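# Loop the blue air tube and plug its end into its coupling

## Task

Curve the blue air tube back on itself and insert its loose end deep into the coupling fitted to its opposite end.

## Robot and tools

Robot: two xArm6 arms, left_arm and right_arm, each ending in a Robotiq 2F-85 two-finger gripper with a wrist camera. Joint order in every row and every per-joint list: waist, shoulder, elbow, forearm roll, wrist pitch, wrist roll. Stated ranges in rad: waist -6.283 to 6.283, shoulder -2.059 to 2.094, elbow -3.927 to 0.192, forearm roll -6.283 to 6.283, wrist pitch -1.693 to 3.142, wrist roll -6.283 to 6.283 (real ends may differ by 0.010).

Frames: the scene frame has its origin at table-top height midway between the nominal bases, +z up, +x out over the table, left_arm on the +y side. Calibrated bases: left_arm at (+0.002, +0.344, 0) m, quat_wxyz (+1.000, 0, 0, -0.014); right_arm at (-0.015, -0.412, 0) m, quat_wxyz (+1.000, 0, 0, -0.020). Gripper positions, orientations, velocities and wrist-camera poses are reported in each arm's own base frame; fixed cameras and the table use the scene frame. Reported hand poses may be off by a few centimetres, more when stretched out. On the gripper, fingers point along its +z and open and close along its y; end_effector_position is the spot between the pads when shut; fingertips extend about 19 mm past it closed and 6 mm open. A block juts about 10 cm toward the gripper's +x from the wrist roll axis.

Row layout (shared by execute_actions and move): one flat list of 18 numbers, each in [-1, 1], covering both arms even if one stays still. Numbers 1-6: left_arm joint offsets; 7-9: left gripper position, force_limit, speed; 10-18: same nine for right_arm. Joint numbers are offsets, scaled so 1.0 = 2.262 rad, measured from the Joint targets in force when the action (or move) begins, not from the previous row; repeating an offset keeps moving. Sending 0 for an arm's joints re-commands its current targets. Gripper numbers are absolute commands, not offsets: position +1 = fully open (85 mm), about -0.8 = pads touching, -1 = close until blocked. force_limit -1 to +1 sets motor push (roughly 30 N per pad at -1 to 100 N at +1 on a slow close; fast closes from a wider start grip much harder). speed -1, 0, +1 give about 20, 85, 150 mm/s. Both start at +1. To leave a gripper unchanged, resend its last three numbers; a new force_limit or speed only acts after position changes by at least 0.01.

execute_actions(actions, cameras): actions is a list of actions; each action is a list of up to 15 rows, one per 1/30 s step, 15 steps = 0.5 s; a short action repeats its last row. An empty list just reports state. An action whose offsets would put any joint more than 0.010 rad beyond its range is refused for both arms; a malformed first action voids the call. cameras: list of names (cam_high, cam_low, cam_table, cam_left_wrist, cam_right_wrist, all 672x504); omitted/null/["all"] = all, [] = none.

move(target, speed, blend, blocking, cameras): target is one 18-number row or a list of up to 15 rows; all joint offsets in every row count from the same starting Joint targets. Joints travel together, so grippers follow curves, with no collision avoidance. speed: rad/s for the joint with farthest to go, 0.01 to 3.14, default 0.5 (one value or one per target). blend: corner rounding in rad for lists. blocking=false returns after about 0.5 s while motion continues. The paths cap at 10 s. Result adds a move: line (done, off_target, moving, held, fault; limits=held if steps were withheld).

wait(seconds 0 to 10) lets time pass holding commands. stop() brakes a running move. zoom_image(camera, region [x0, y0, x1, y1] pixels, at most 504x504) magnifies the latest image. clear_fault(arm) clears a reported torque fault. read_manual gives licence texts. finished_scene(scene 1 or 2) ends the scene irrevocably; the tube must stay inserted with the robot letting go.

Result lines: Joint positions and Joint velocities (rad, rad/s, per arm; velocities may read within noise), Joint targets (base for next offsets), Joint torques (total drive output, noisy, positive toward larger angle), end effector pose and velocities, Tool commands, position_measured in counts (3 open, 78 ≈ 60 mm, 130 ≈ 40 mm, 180 ≈ 20 mm, 230 pads touching), object_status (0 moving, 1 blocked while opening, 2 blocked while closing = good grip, 3 reached requested position). Also: joint sent to its limit, joint command not followed (clearance check between arms intervened), MOTOR HOT, OVER-TEMPERATURE FAULT, TORQUE FAULT.

Per-step safeguards: each target stays within 0.692 rad of the measured angle, and targets that would move the gripper over 70 mm from where it is are scaled back, so big motions span several actions. Contact torque limits (N m): waist 45.2, shoulder 45.3, elbow 27.9, forearm roll 27.9, wrist pitch 15, wrist roll 15.7; hitting one, or a motor pinned at its limit for 1 s, stops that arm until clear_fault. Heat builds from holding loads, reaching far or pushing at unreachable poses; 80 °C brakes the arm for 30-60 s.

Avoid: letting the tube or anything fall or rest off the table, dropping or releasing moving parts, fast swings, slams, hard presses or grips on parts still resting on something, and any collision or squeeze between the two arms (a gripper closing on the other's fingers counts). To relieve a push, command targets back past the measured positions. Loose objects may be nudged occasionally. Time spent thinking advances the simulation.

Each tool is called after "Request:" by a JSON object that holds its "op" and its "data".

## Session

Request:
{"op": "execute_actions", "data": {"actions": []}}

Scene clock: 0.00 s.
left_arm: end_effector_position=(+0.4900, -0.0691, +0.1982) position_measured=3 object_status=3 end_effector_quat_wxyz=(+0.003, +0.449, +0.893, +0.012) | right_arm: end_effector_position=(+0.1219, -0.0498, +0.1571) position_measured=3 object_status=3 end_effector_quat_wxyz=(+0.691, -0.485, -0.495, -0.204)
Joint positions: left_arm=[-0.149 0.084 -1.16 0.024 1.063 1.556] | right_arm=[-0.856 0.407 -0.811 0.228 2.005 1.363]
Joint velocities: within noise
Joint torques (N m): no reading
Motor temperatures (°C): left_arm=[40 39 35 39 43 40] | right_arm=[37 39 39 41 38 39]
Joint targets: left_arm=[-0.149 0.084 -1.160 0.024 1.063 1.556] | right_arm=[-0.856 0.407 -0.811 0.228 2.005 1.363]
Tool commands: left_gripper/position=+1.0 left_gripper/force_limit=+1.0 left_gripper/speed=+1.0 right_gripper/position=+1.0 right_gripper/force_limit=+1.0 right_gripper/speed=+1.0

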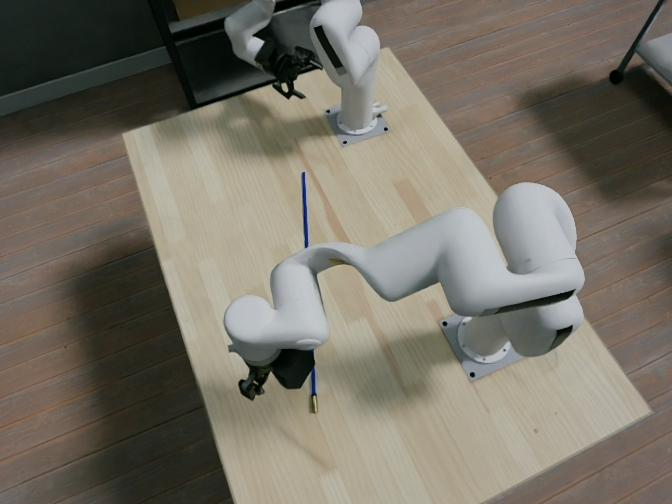

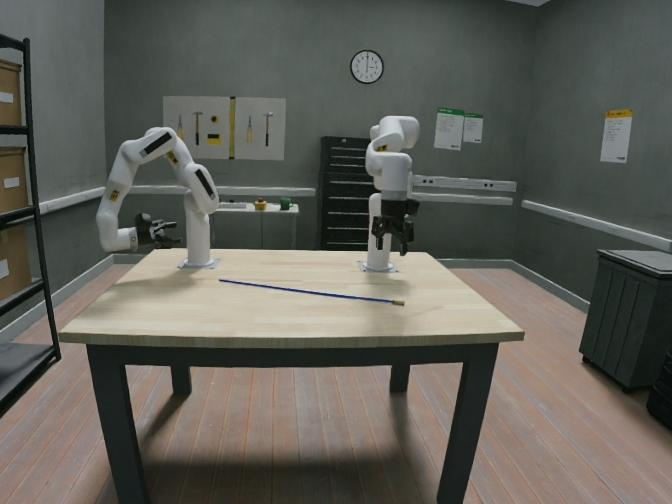

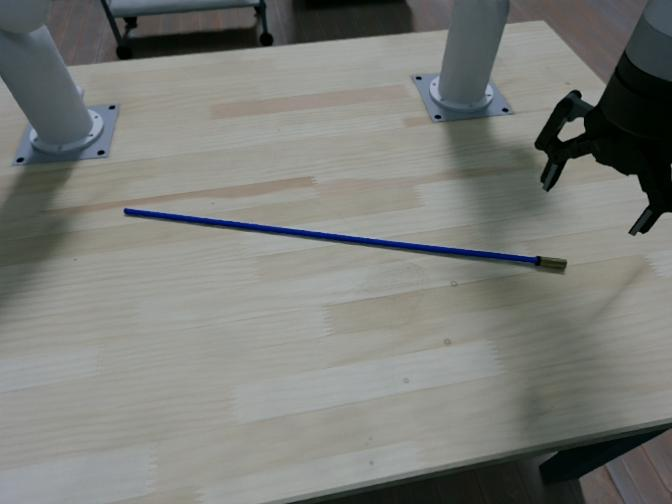

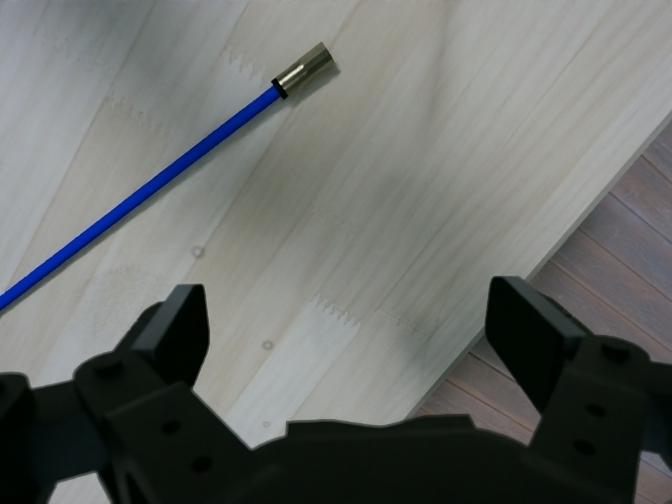

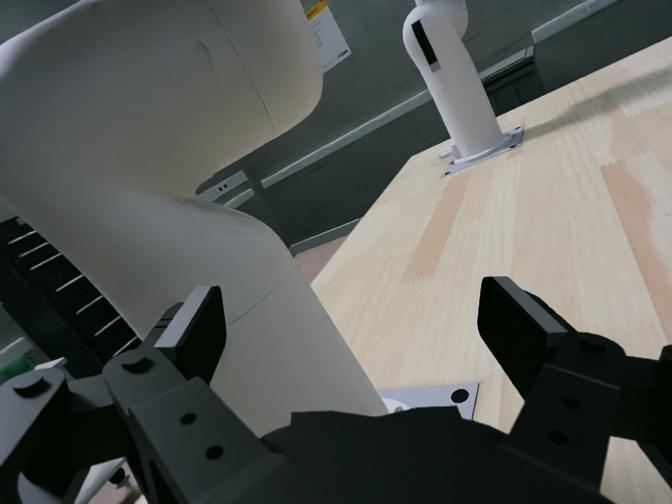

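Request:
{"op": "zoom_image", "data": {"camera": "cam_left_wrist", "region": [230, 0, 400, 128]}}

Request:
{"op": "zoom_image", "data": {"camera": "cam_table", "region": [100, 180, 352, 369]}}

Request:
{"op": "zoom_image", "data": {"camera": "cam_table", "region": [400, 180, 652, 369]}}

Scaled by 2.965 from the camera's 672x504 image, which has a finer 960x720 frame.

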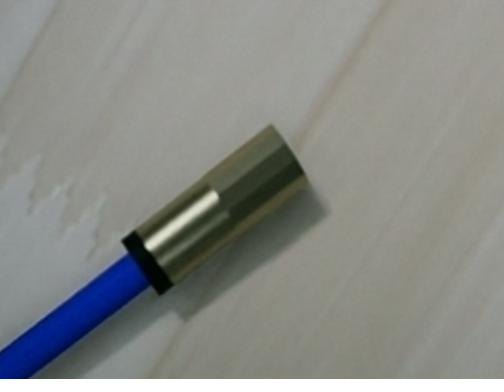

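Scaled by 2.000 from the camera's 672x504 image, which has a finer 960x720 frame.

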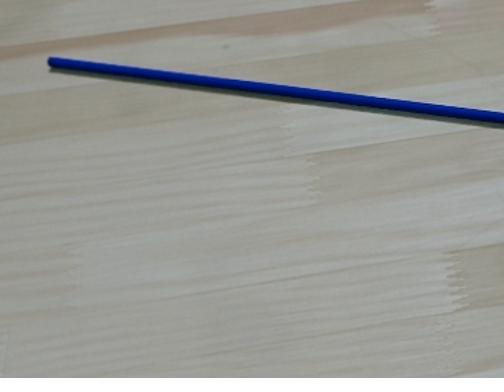

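Scaled by 2.000 from the camera's 672x504 image, which has a finer 960x720 frame.

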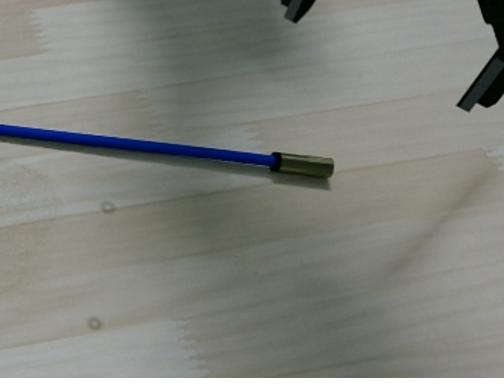

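Request:
{"op": "move", "data": {"target": [[0.0094,-0.1174,0.1275,-0.0106,-0.0043,-0.9434,1,1,1,0.6583,-0.3877,0.0212,-0.1008,-0.3413,0,1,1,1],[0.0094,-0.1174,0.1275,-0.0106,-0.0043,-0.9434,1,1,1,0.6583,-0.3877,0.0212,-0.1008,-0.3413,-0.9726,1,1,1]], "speed": 1.0, "blend": 0.1}}

Scene clock: 18.63 s.
left_arm: end_effector_position=(+0.4099, -0.0527, +0.2000) position_measured=3 object_status=3 end_effector_quat_wxyz=(+0.000, -0.579, +0.815, +0.000) | right_arm: end_effector_position=(+0.2771, +0.2034, +0.2504) position_measured=3 object_status=3 end_effector_quat_wxyz=(+0.000, +0.904, -0.429, +0.000)
Joint positions: left_arm=[-0.128 -0.181 -0.872 0 1.054 -0.578] | right_arm=[0.633 -0.47 -0.764 0 1.233 -0.837]
Joint velocities: within noise
Joint torques (N m): left_arm=[0.93 -23.39 -22.12 -1.22 -2.09 -0.09] | right_arm=[1.14 -11.8 -22.78 -0.47 -1.64 -0.17]
Motor temperatures (°C): left_arm=[40 40 37 39 43 40] | right_arm=[37 39 40 41 38 39]
Joint targets: left_arm=[-0.128 -0.181 -0.872 0.000 1.054 -0.578] | right_arm=[0.633 -0.470 -0.764 0.000 1.233 -0.837]
move: done

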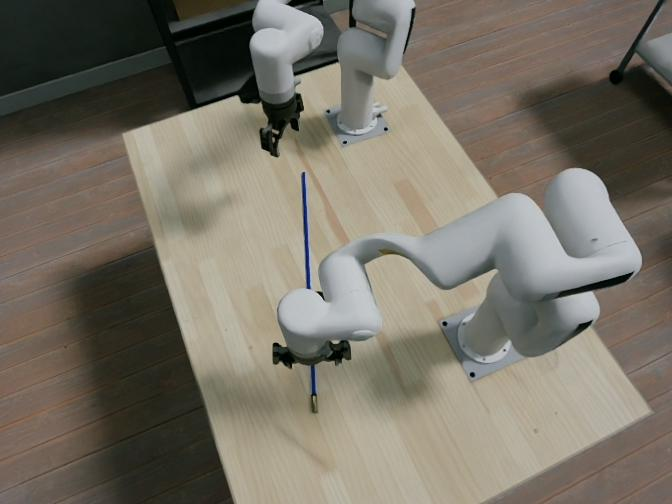

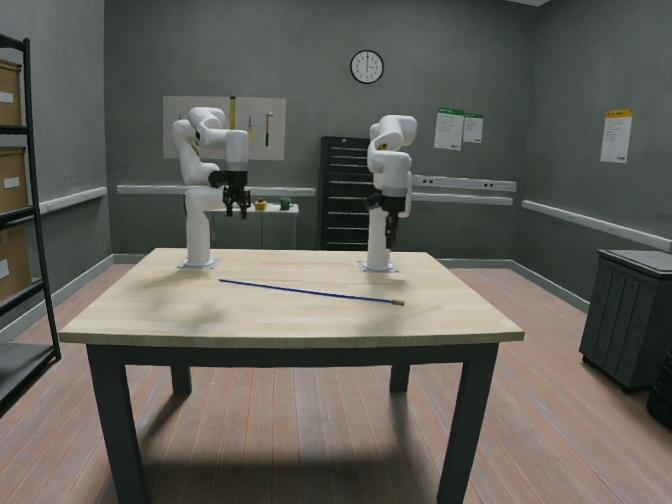

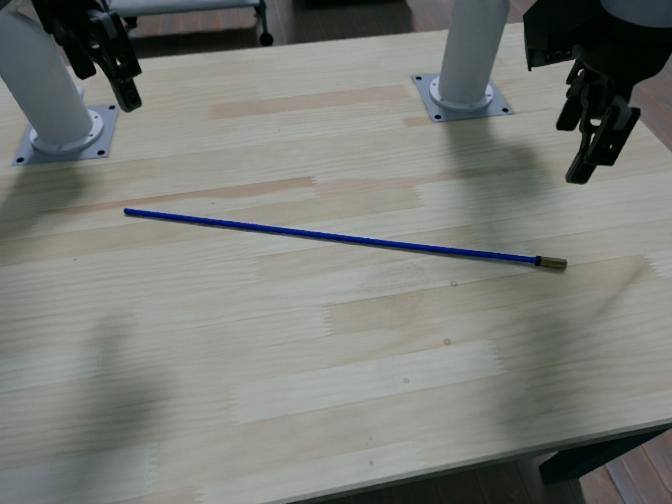

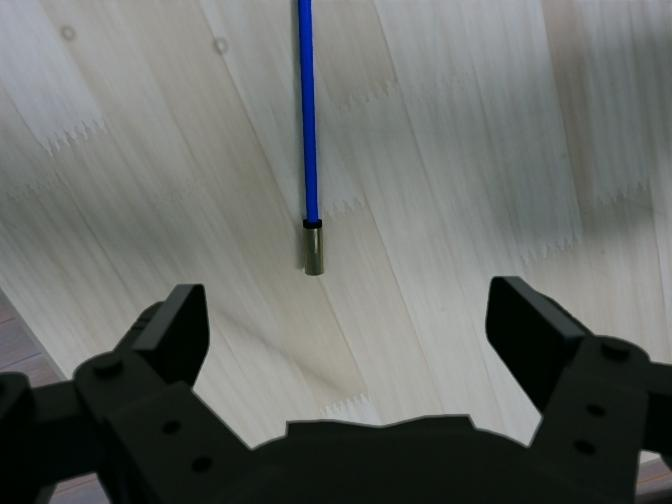

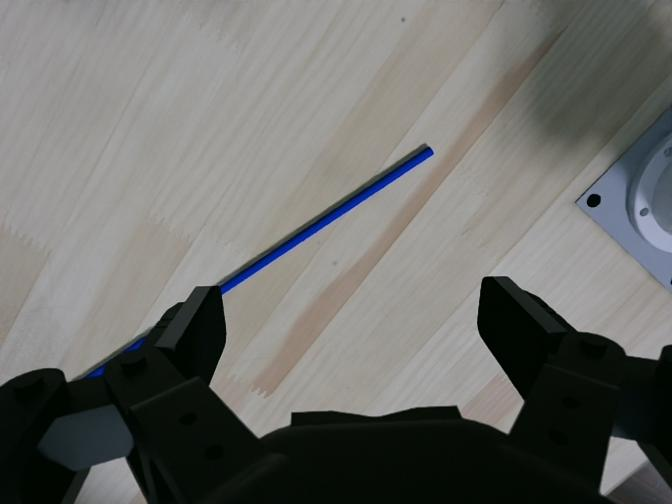

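Request:
{"op": "move", "data": {"target": [0,0,0,0,0,0,1,1,1,0,0,0,0,0,-0.9434,1,1,1], "speed": 1.2, "cameras": ["cam_right_wrist"]}}

Scene clock: 28.77 s.
left_arm: end_effector_position=(+0.4099, -0.0527, +0.2000) position_measured=3 object_status=3 end_effector_quat_wxyz=(+0.000, -0.579, +0.815, +0.000) | right_arm: end_effector_position=(+0.2771, +0.2034, +0.2504) position_measured=3 object_status=3 end_effector_quat_wxyz=(+0.000, +0.811, +0.584, +0.000)
Joint positions: left_arm=[-0.128 -0.181 -0.872 0 1.054 -0.578] | right_arm=[0.633 -0.47 -0.764 0 1.233 -2.971]
Joint velocities: within noise
Joint torques (N m): left_arm=[0.5 -22.76 -21.81 -0.24 -1.93 0.06] | right_arm=[0.24 -10.87 -22.38 -0.15 -1.49 -0.22]
Motor temperatures (°C): left_arm=[40 40 38 39 43 40] | right_arm=[37 39 41 41 38 39]
Joint targets: left_arm=[-0.128 -0.181 -0.872 0.000 1.054 -0.578] | right_arm=[0.633 -0.470 -0.764 0.000 1.233 -2.971]
move: done
Images, in order (width x height): cam_right_wrist 672x504.

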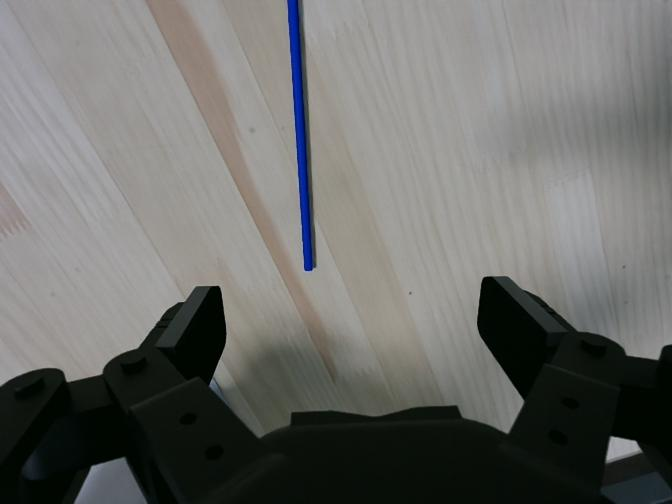

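Request:
{"op": "move", "data": {"target": [0.0421,0.1157,0.0401,0,-0.1562,0.0314,-0.1,-1,0,0.0389,0.1159,0.1361,0,-0.2516,0.0291,-0.1,-1,0], "speed": 0.6}}

Scene clock: 35.53 s.
left_arm: end_effector_position=(+0.4322, -0.0141, +0.0802) position_measured=141 object_status=3 end_effector_quat_wxyz=(+0.000, -0.589, +0.808, +0.000) | right_arm: end_effector_position=(+0.2564, +0.2255, +0.0800) position_measured=141 object_status=3 end_effector_quat_wxyz=(+0.000, +0.805, +0.593, +0.000)
Joint positions: left_arm=[-0.033 0.081 -0.781 0 0.7 -0.507] | right_arm=[0.721 -0.208 -0.456 0 0.664 -2.905]
Joint velocities: within noise
Joint torques (N m): left_arm=[1.23 -25.27 -18.5 -0.13 -2.51 0.26] | right_arm=[1.85 -12.13 -18.22 -0.66 -1.85 0.21]
Motor temperatures (°C): left_arm=[40 39 38 39 43 40] | right_arm=[37 39 41 41 38 39]
Joint targets: left_arm=[-0.033 0.081 -0.781 0.000 0.700 -0.507] | right_arm=[0.721 -0.208 -0.456 0.000 0.664 -2.905]
move: done

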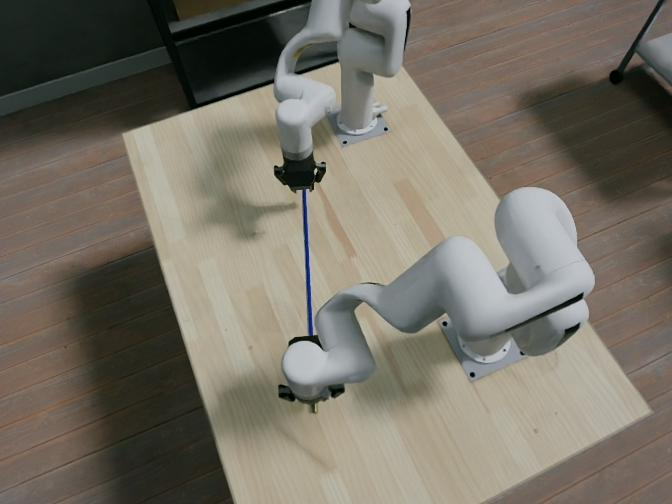

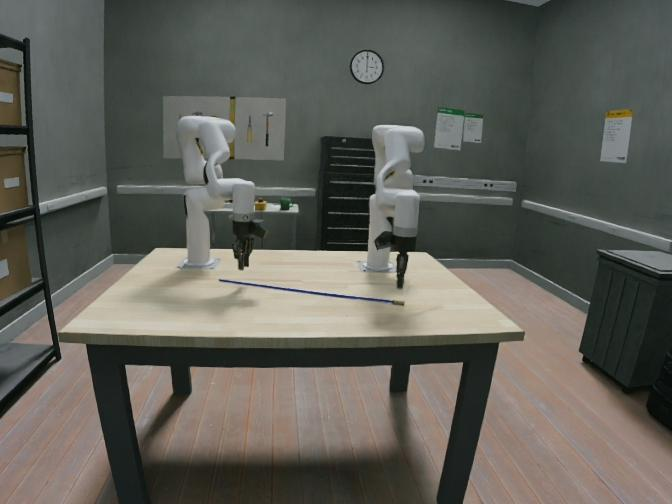

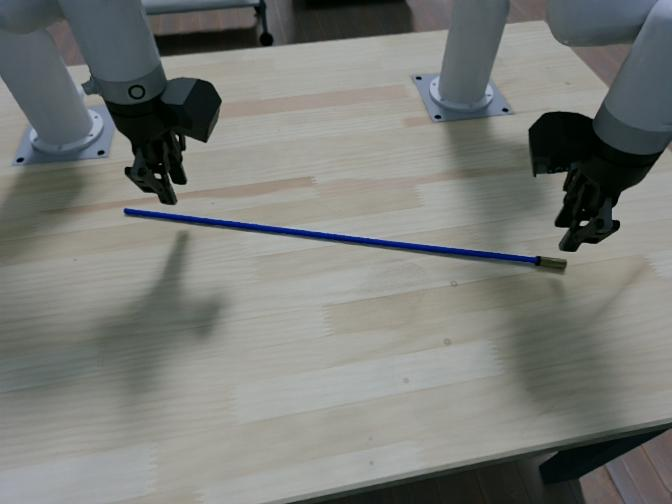

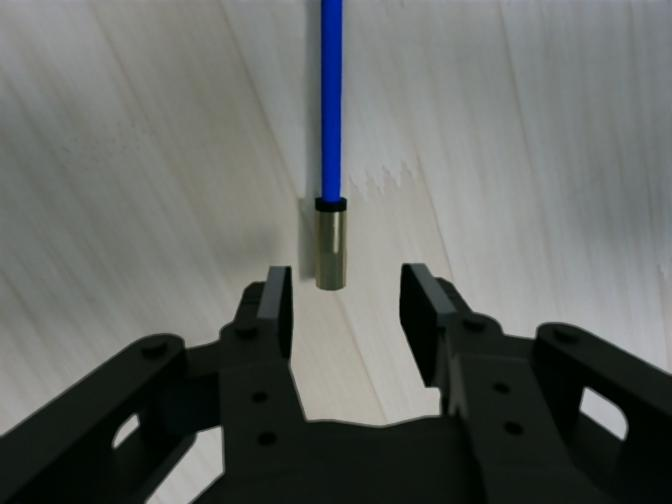

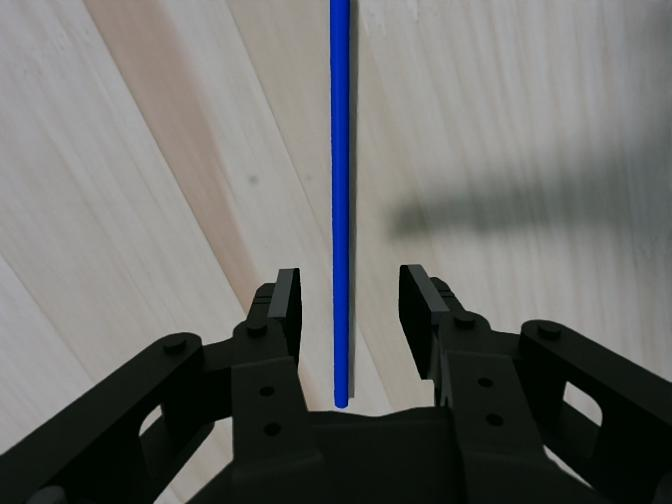

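Request:
{"op": "move", "data": {"target": [0,0.0428,0.0088,0,-0.0515,0,-0.3,-1,0,0,0.0561,0.0109,0,-0.067,0,-0.3,-1,0], "speed": 0.3}}

Request:
{"op": "zoom_image", "data": {"camera": "cam_table", "region": [490, 180, 650, 300]}}

Request:
{"op": "zoom_image", "data": {"camera": "cam_table", "region": [100, 130, 260, 250]}}

Scene clock: 38.80 s.
left_arm: end_effector_position=(+0.4322, -0.0141, +0.0403) position_measured=167 object_status=3 end_effector_quat_wxyz=(+0.000, -0.589, +0.808, +0.000) | right_arm: end_effector_position=(+0.2565, +0.2255, +0.0399) position_measured=167 object_status=3 end_effector_quat_wxyz=(+0.000, +0.805, +0.593, +0.000)
Joint positions: left_arm=[-0.033 0.177 -0.762 0 0.584 -0.507] | right_arm=[0.721 -0.081 -0.431 0 0.513 -2.905]
Joint velocities: within noise
Joint torques (N m): left_arm=[0.88 -26.56 -17.08 -0.33 -2.65 0.15] | right_arm=[1.19 -13.76 -16.11 -0.61 -1.8 0.24]
Motor temperatures (°C): left_arm=[40 40 38 39 43 40] | right_arm=[37 39 41 41 38 39]
Joint targets: left_arm=[-0.033 0.177 -0.762 0.000 0.584 -0.507] | right_arm=[0.721 -0.081 -0.431 0.000 0.513 -2.905]
move: done

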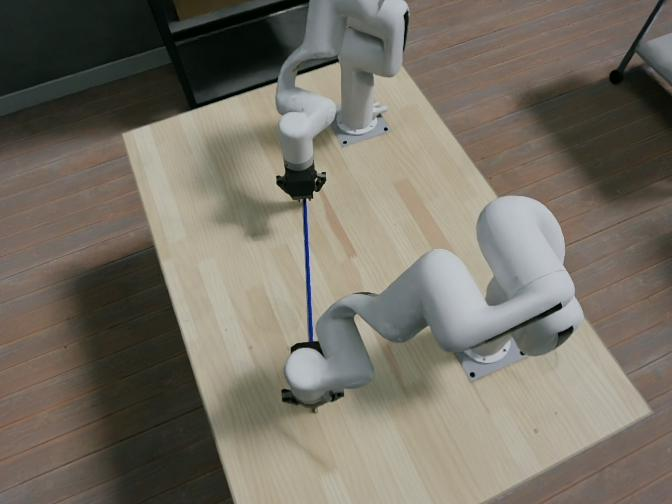

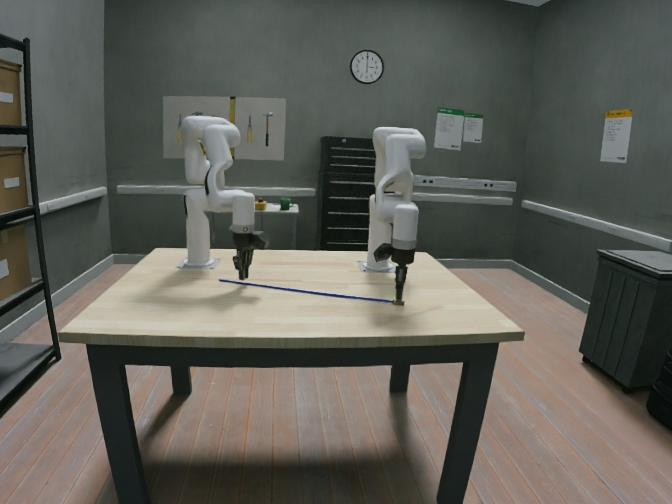

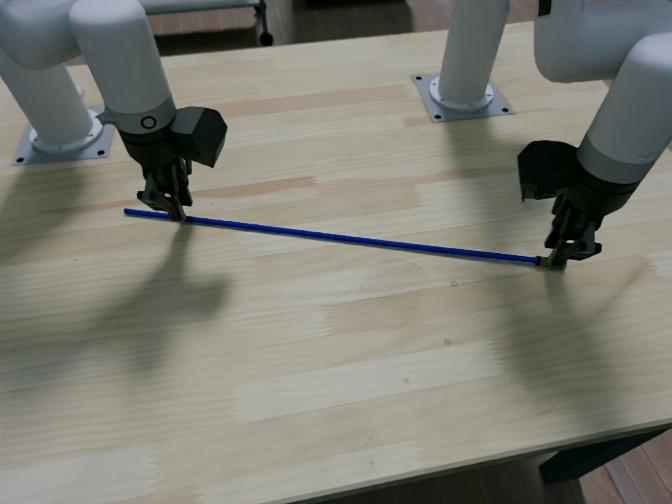

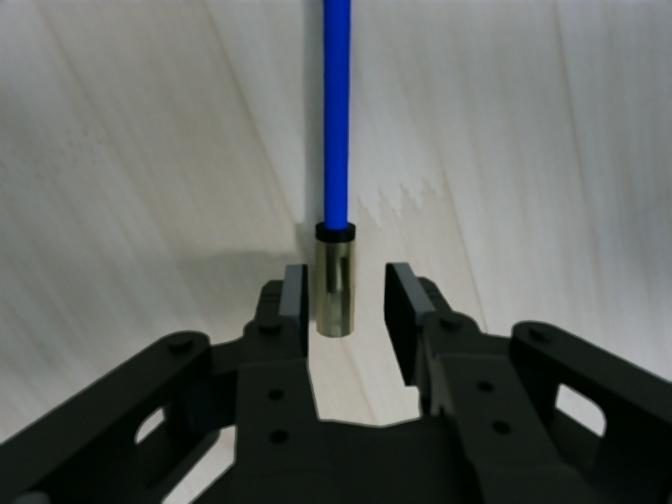

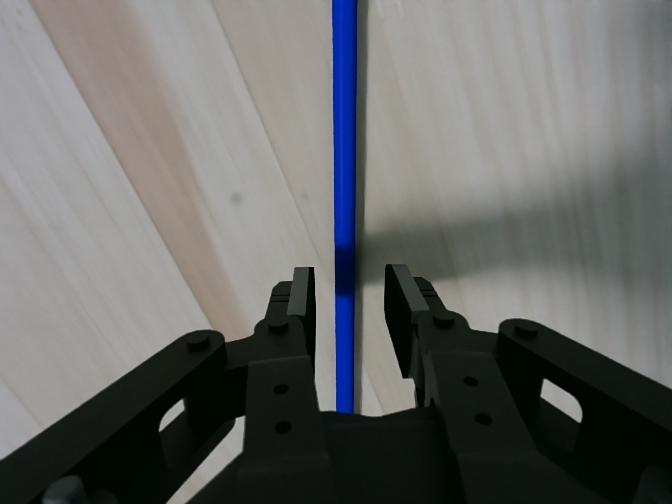

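Scaled by 3.150 from the camera's 672x504 image, which has a finer 960x720 frame.

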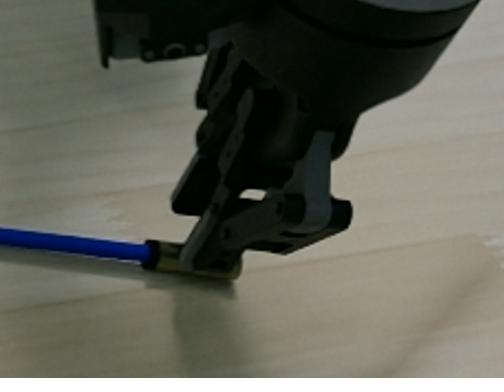

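Scaled by 3.150 from the camera's 672x504 image, which has a finer 960x720 frame.

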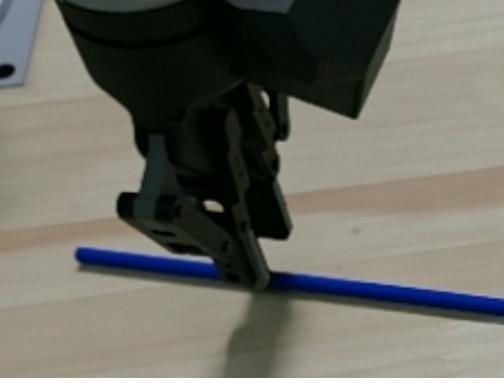

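Request:
{"op": "move", "data": {"target": [0,0.0168,0.0017,0,-0.018,0,-0.3,-1,0,0,0.0234,0.0016,0,-0.0255,0,-0.3,-1,0], "speed": 0.1, "cameras": ["cam_table","cam_left_wrist","cam_right_wrist"]}}

Request:
{"op": "zoom_image", "data": {"camera": "cam_table", "region": [510, 220, 610, 295]}}

Request:
{"op": "zoom_image", "data": {"camera": "cam_table", "region": [120, 170, 220, 245]}}

Scene clock: 42.37 s.
left_arm: end_effector_position=(+0.4318, -0.0141, +0.0257) position_measured=167 object_status=3 end_effector_quat_wxyz=(+0.000, -0.589, +0.808, +0.000) | right_arm: end_effector_position=(+0.2567, +0.2258, +0.0251) position_measured=167 object_status=3 end_effector_quat_wxyz=(+0.000, +0.805, +0.593, +0.000)
Joint positions: left_arm=[-0.033 0.215 -0.758 0 0.543 -0.507] | right_arm=[0.721 -0.028 -0.427 0 0.455 -2.905]
Joint velocities: within noise
Joint torques (N m): left_arm=[0.53 -27.04 -16.51 -0.49 -2.48 0.07] | right_arm=[0.54 -13.59 -15.45 -0.69 -1.88 0.01]
Motor temperatures (°C): left_arm=[40 40 38 39 43 40] | right_arm=[37 39 41 41 38 39]
Joint targets: left_arm=[-0.033 0.215 -0.758 0.000 0.543 -0.507] | right_arm=[0.721 -0.028 -0.427 0.000 0.455 -2.905]
move: done
Images, in order (width x height): cam_table 672x504, cam_left_wrist 672x504, cam_right_wrist 672x504.

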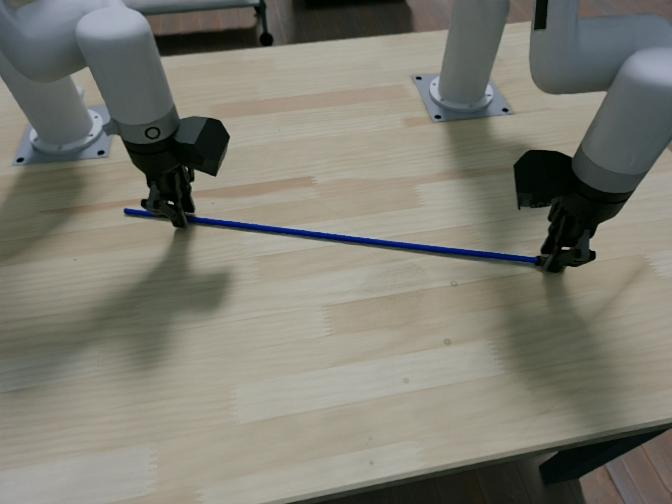

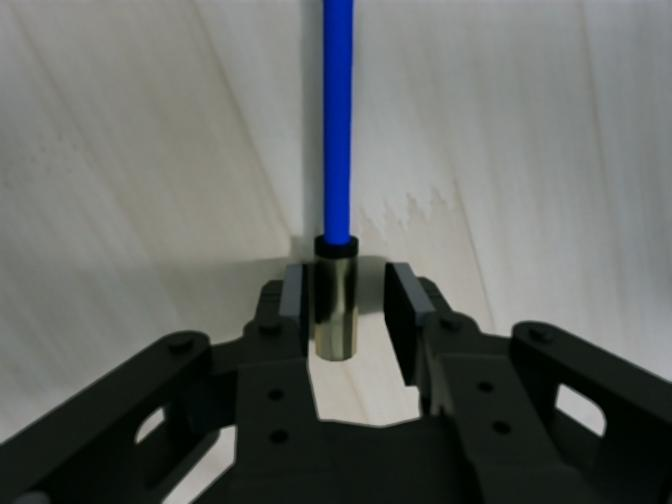

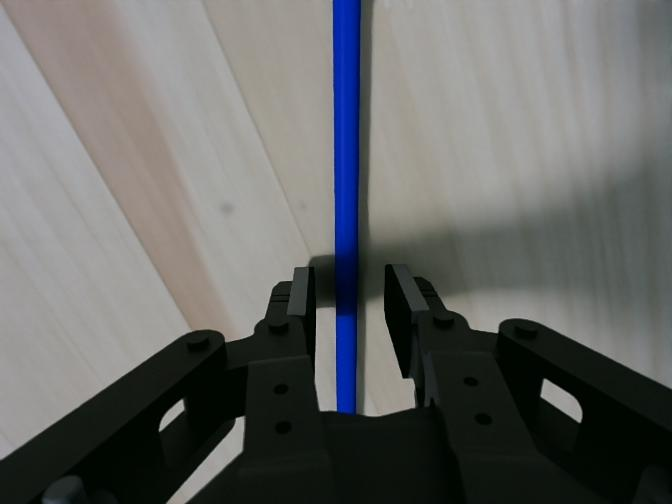

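Scaled by 5.040 from the camera's 672x504 image, which has a finer 960x720 frame.

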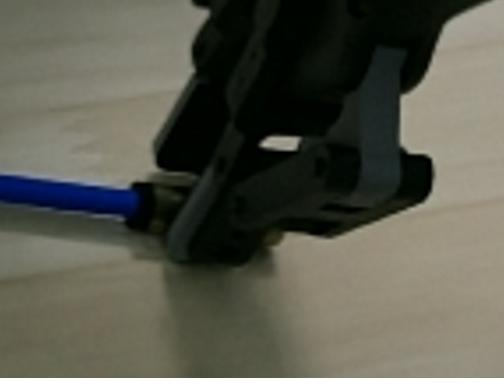

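Scaled by 5.040 from the camera's 672x504 image, which has a finer 960x720 frame.

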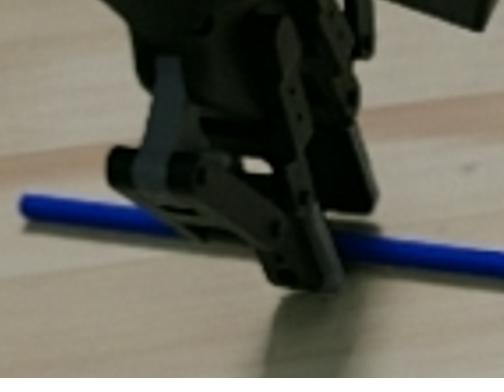

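Request:
{"op": "move", "data": {"target": [-0.0006,0.0061,-0.0027,0,-0.0034,0,-0.3,-1,0,0,0.0056,0.0001,0,-0.0057,0,-0.3,-1,0], "speed": 0.05, "cameras": ["cam_table","cam_left_wrist","cam_right_wrist"]}}

Request:
{"op": "zoom_image", "data": {"camera": "cam_table", "region": [510, 220, 610, 295]}}

Request:
{"op": "zoom_image", "data": {"camera": "cam_table", "region": [120, 170, 220, 245]}}

Scene clock: 44.90 s.
left_arm: end_effector_position=(+0.4334, -0.0147, +0.0223) position_measured=167 object_status=3 end_effector_quat_wxyz=(+0.000, -0.588, +0.809, +0.000) | right_arm: end_effector_position=(+0.2568, +0.2258, +0.0217) position_measured=167 object_status=3 end_effector_quat_wxyz=(+0.000, +0.805, +0.593, +0.000)
Joint positions: left_arm=[-0.034 0.229 -0.764 0 0.535 -0.507] | right_arm=[0.721 -0.016 -0.427 0 0.442 -2.905]
Joint velocities: within noise
Joint torques (N m): left_arm=[-0.99 -26.79 -17.42 -0.68 -2.5 -0.04] | right_arm=[-0.21 -13.62 -15.11 -0.6 -2.06 -0.04]
Motor temperatures (°C): left_arm=[40 40 38 39 43 40] | right_arm=[37 39 41 41 38 39]
Joint targets: left_arm=[-0.034 0.229 -0.764 0.000 0.535 -0.507] | right_arm=[0.721 -0.015 -0.427 0.000 0.442 -2.905]
move: done
Images, in order (width x height): cam_table 672x504, cam_left_wrist 672x504, cam_right_wrist 672x504.

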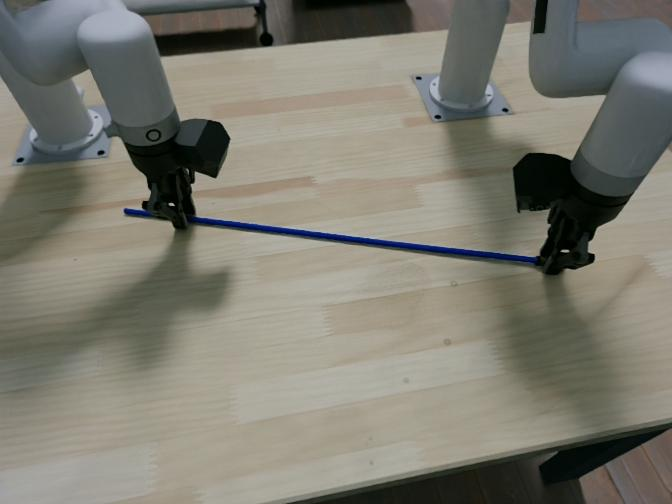

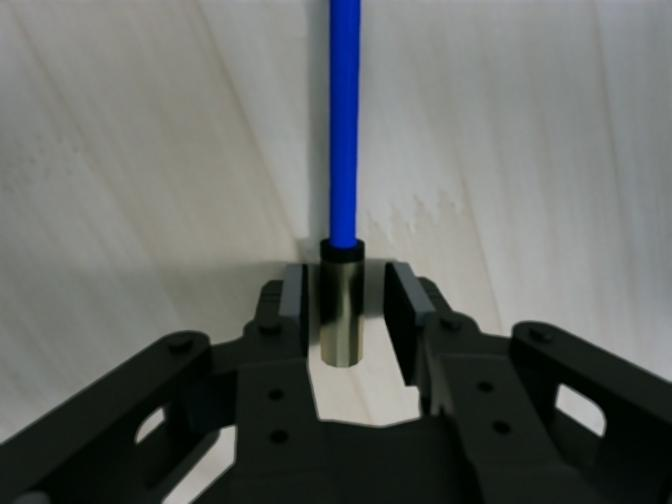

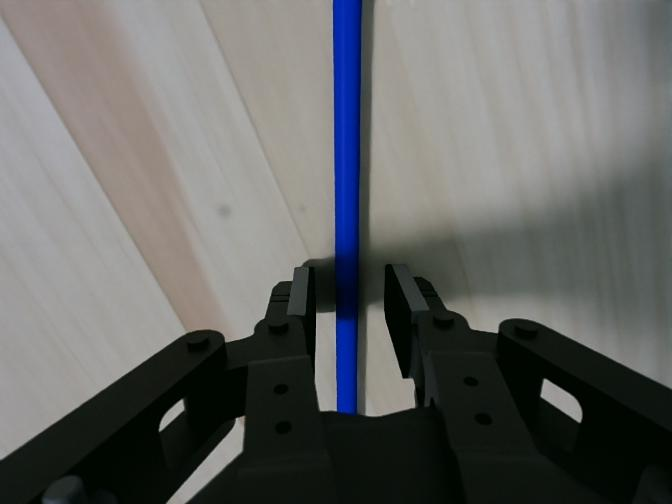

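Scaled by 5.040 from the camera's 672x504 image, which has a finer 960x720 frame.

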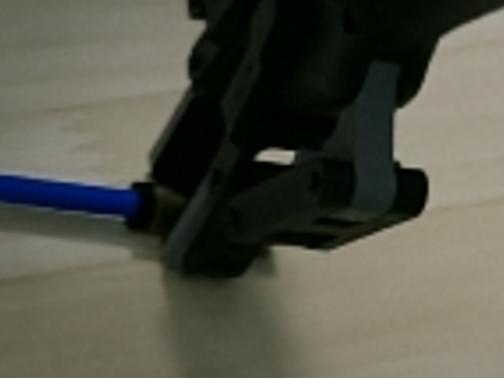

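Scaled by 5.040 from the camera's 672x504 image, which has a finer 960x720 frame.

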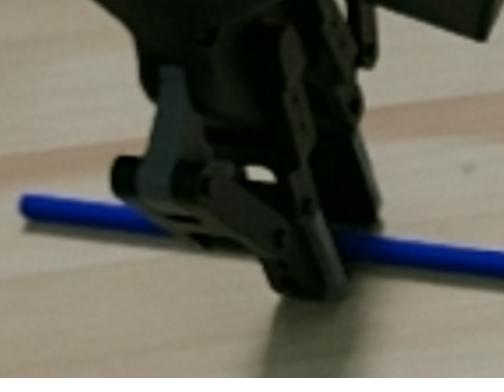

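Request:
{"op": "execute_actions", "data": {"actions": [[[0,0,0,0,0,0,-1,-1,-1,0,0,0,0,0,0,-1,-1,-1]],[[0,0,0,0,0,0,-1,-1,-1,0,0,0,0,0,0,-1,-1,-1]]], "cameras": ["cam_table","cam_left_wrist","cam_right_wrist"]}}

Scene clock: 47.37 s.
left_arm: end_effector_position=(+0.4335, -0.0147, +0.0222) position_measured=196 object_status=2 end_effector_quat_wxyz=(+0.000, -0.588, +0.809, +0.000) | right_arm: end_effector_position=(+0.2568, +0.2258, +0.0217) position_measured=212 object_status=2 end_effector_quat_wxyz=(+0.000, +0.805, +0.593, +0.000)
Joint positions: left_arm=[-0.034 0.229 -0.764 0 0.535 -0.507] | right_arm=[0.721 -0.015 -0.427 0 0.442 -2.905]
Joint velocities: within noise
Joint torques (N m): left_arm=[-0.5 -27.7 -16.68 -0.85 -2.16 0.02] | right_arm=[-0.73 -14.51 -15.83 -0.72 -1.57 0.06]
Motor temperatures (°C): left_arm=[40 40 38 39 43 40] | right_arm=[37 39 41 41 38 39]
Joint targets: left_arm=[-0.034 0.229 -0.764 0.000 0.535 -0.507] | right_arm=[0.721 -0.015 -0.427 0.000 0.442 -2.905]
Images, in order (width x height): cam_table 672x504, cam_left_wrist 672x504, cam_right_wrist 672x504.

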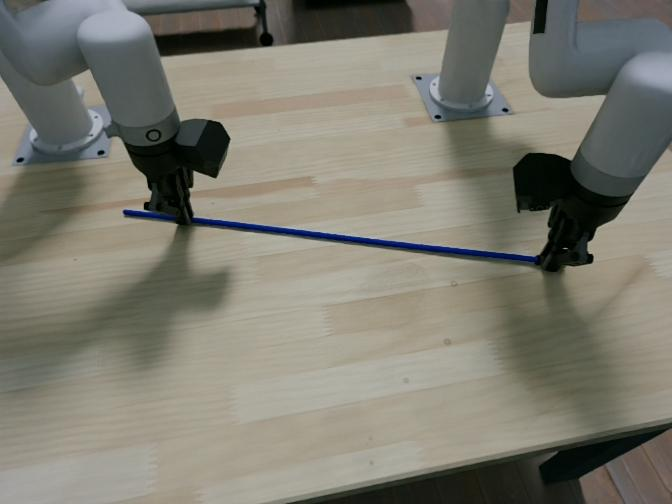

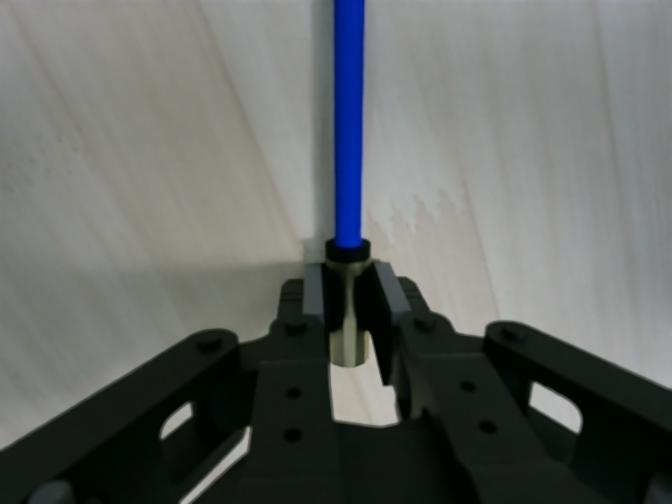

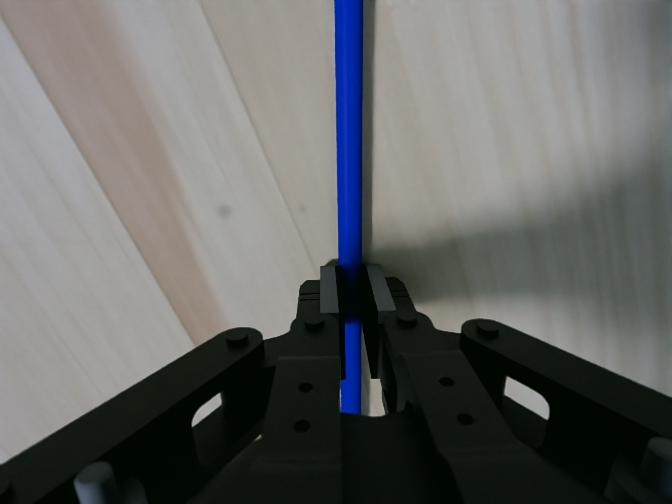

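Request:
{"op": "move", "data": {"target": [[0,0,0,0,0,0,-1,-1,-1,0,0,0,0,0,0,-0.3,-1,-0.5],[0,0,0,0,0,0,-1,-1,-1,0.0274,0.048,-0.062,0,0.0141,0.0274,-1,-1,-1]], "speed": 0.2, "cameras": ["cam_table","cam_right_wrist"]}}

Scene clock: 66.27 s.
left_arm: end_effector_position=(+0.4335, -0.0147, +0.0222) position_measured=196 object_status=2 end_effector_quat_wxyz=(+0.000, -0.588, +0.809, +0.000) | right_arm: end_effector_position=(+0.2701, +0.2689, +0.0217) position_measured=212 object_status=0 end_effector_quat_wxyz=(+0.000, +0.805, +0.593, +0.000)
Joint positions: left_arm=[-0.034 0.229 -0.764 0 0.535 -0.507] | right_arm=[0.783 0.093 -0.567 0 0.474 -2.843]
Joint velocities: within noise
Joint torques (N m): left_arm=[0.15 -28.21 -16.57 -1.35 -1.9 -0.02] | right_arm=[1.34 -16.76 -15.84 -0.61 -1.67 0.2]
Motor temperatures (°C): left_arm=[40 40 37 39 43 40] | right_arm=[37 39 41 41 38 39]
Joint targets: left_arm=[-0.034 0.229 -0.764 0.000 0.535 -0.507] | right_arm=[0.783 0.093 -0.567 0.000 0.474 -2.843]
move: done
Images, in order (width x height): cam_table 672x504, cam_right_wrist 672x504.

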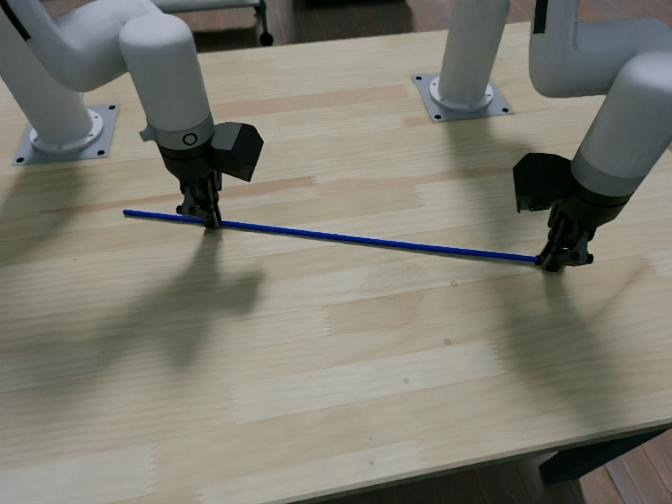

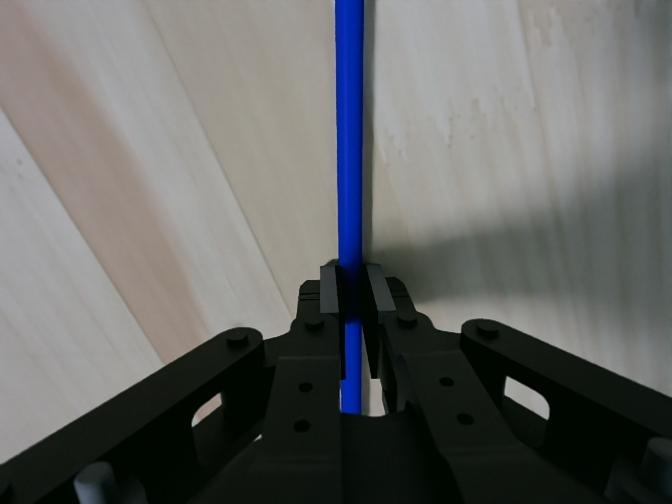

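Request:
{"op": "move", "data": {"target": [-0.0091,-0.044,0.0134,0,0.0306,-0.1441,-1,-1,-1,-0.0105,-0.0374,-0.005,0,0.0423,0.1011,-1,-1,-1], "speed": 0.2}}

Request:
{"op": "zoom_image", "data": {"camera": "cam_table", "region": [100, 150, 604, 330]}}

Scene clock: 82.83 s.
left_arm: end_effector_position=(+0.4232, -0.0231, +0.0498) position_measured=196 object_status=2 end_effector_quat_wxyz=(+0.000, +0.705, -0.710, +0.000) | right_arm: end_effector_position=(+0.2771, +0.2631, +0.0502) position_measured=212 object_status=2 end_effector_quat_wxyz=(+0.000, +0.873, +0.487, +0.000)
Joint positions: left_arm=[-0.055 0.13 -0.733 0 0.605 -0.833] | right_arm=[0.759 0.008 -0.579 0 0.57 -2.615]
Joint velocities: within noise
Joint torques (N m): left_arm=[-0.86 -28.74 -17.56 -1.42 -1.76 -0.24] | right_arm=[-1.96 -18.7 -18.16 -0.46 -1.48 0.31]
Motor temperatures (°C): left_arm=[40 40 37 39 43 40] | right_arm=[37 39 41 41 38 39]
Joint targets: left_arm=[-0.055 0.130 -0.733 0.000 0.605 -0.833] | right_arm=[0.759 0.008 -0.579 0.000 0.570 -2.615]
move: done

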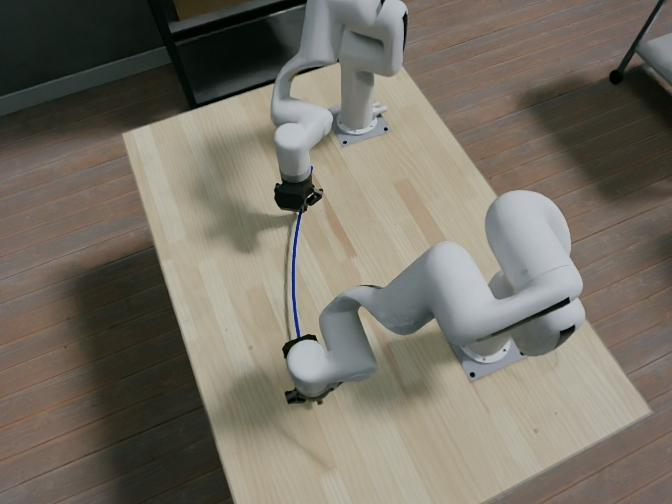

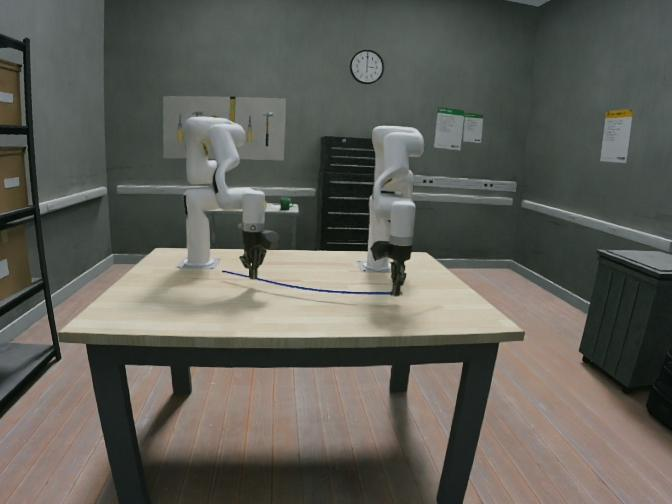

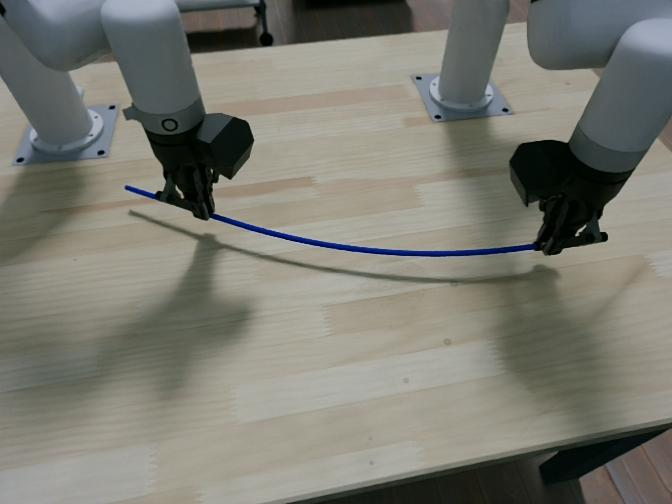

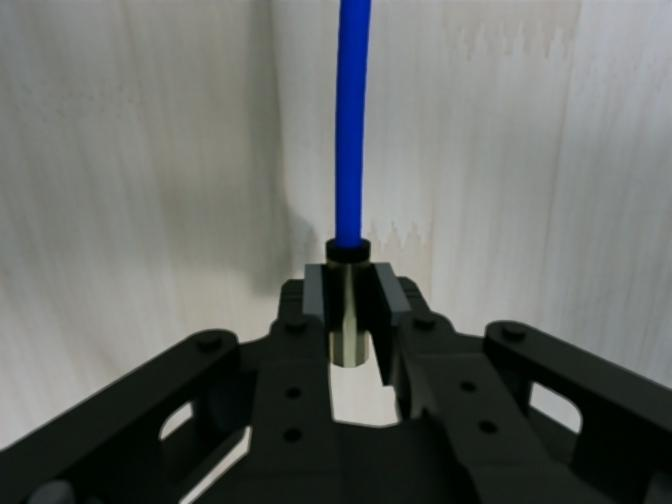

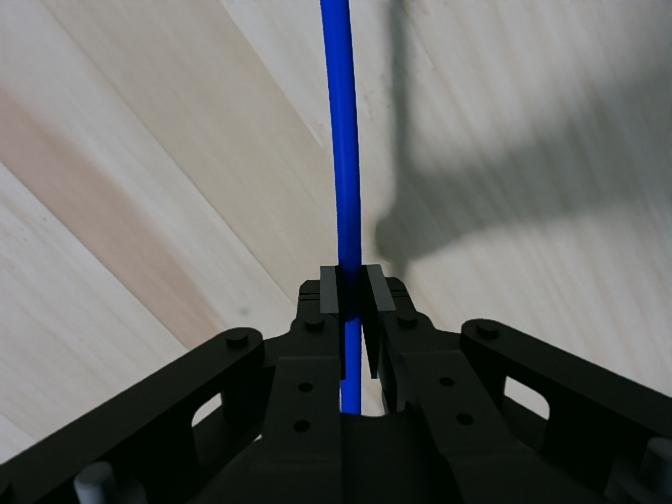

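Scaled by 1.000.

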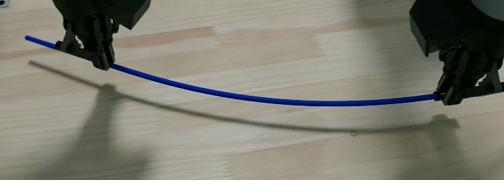

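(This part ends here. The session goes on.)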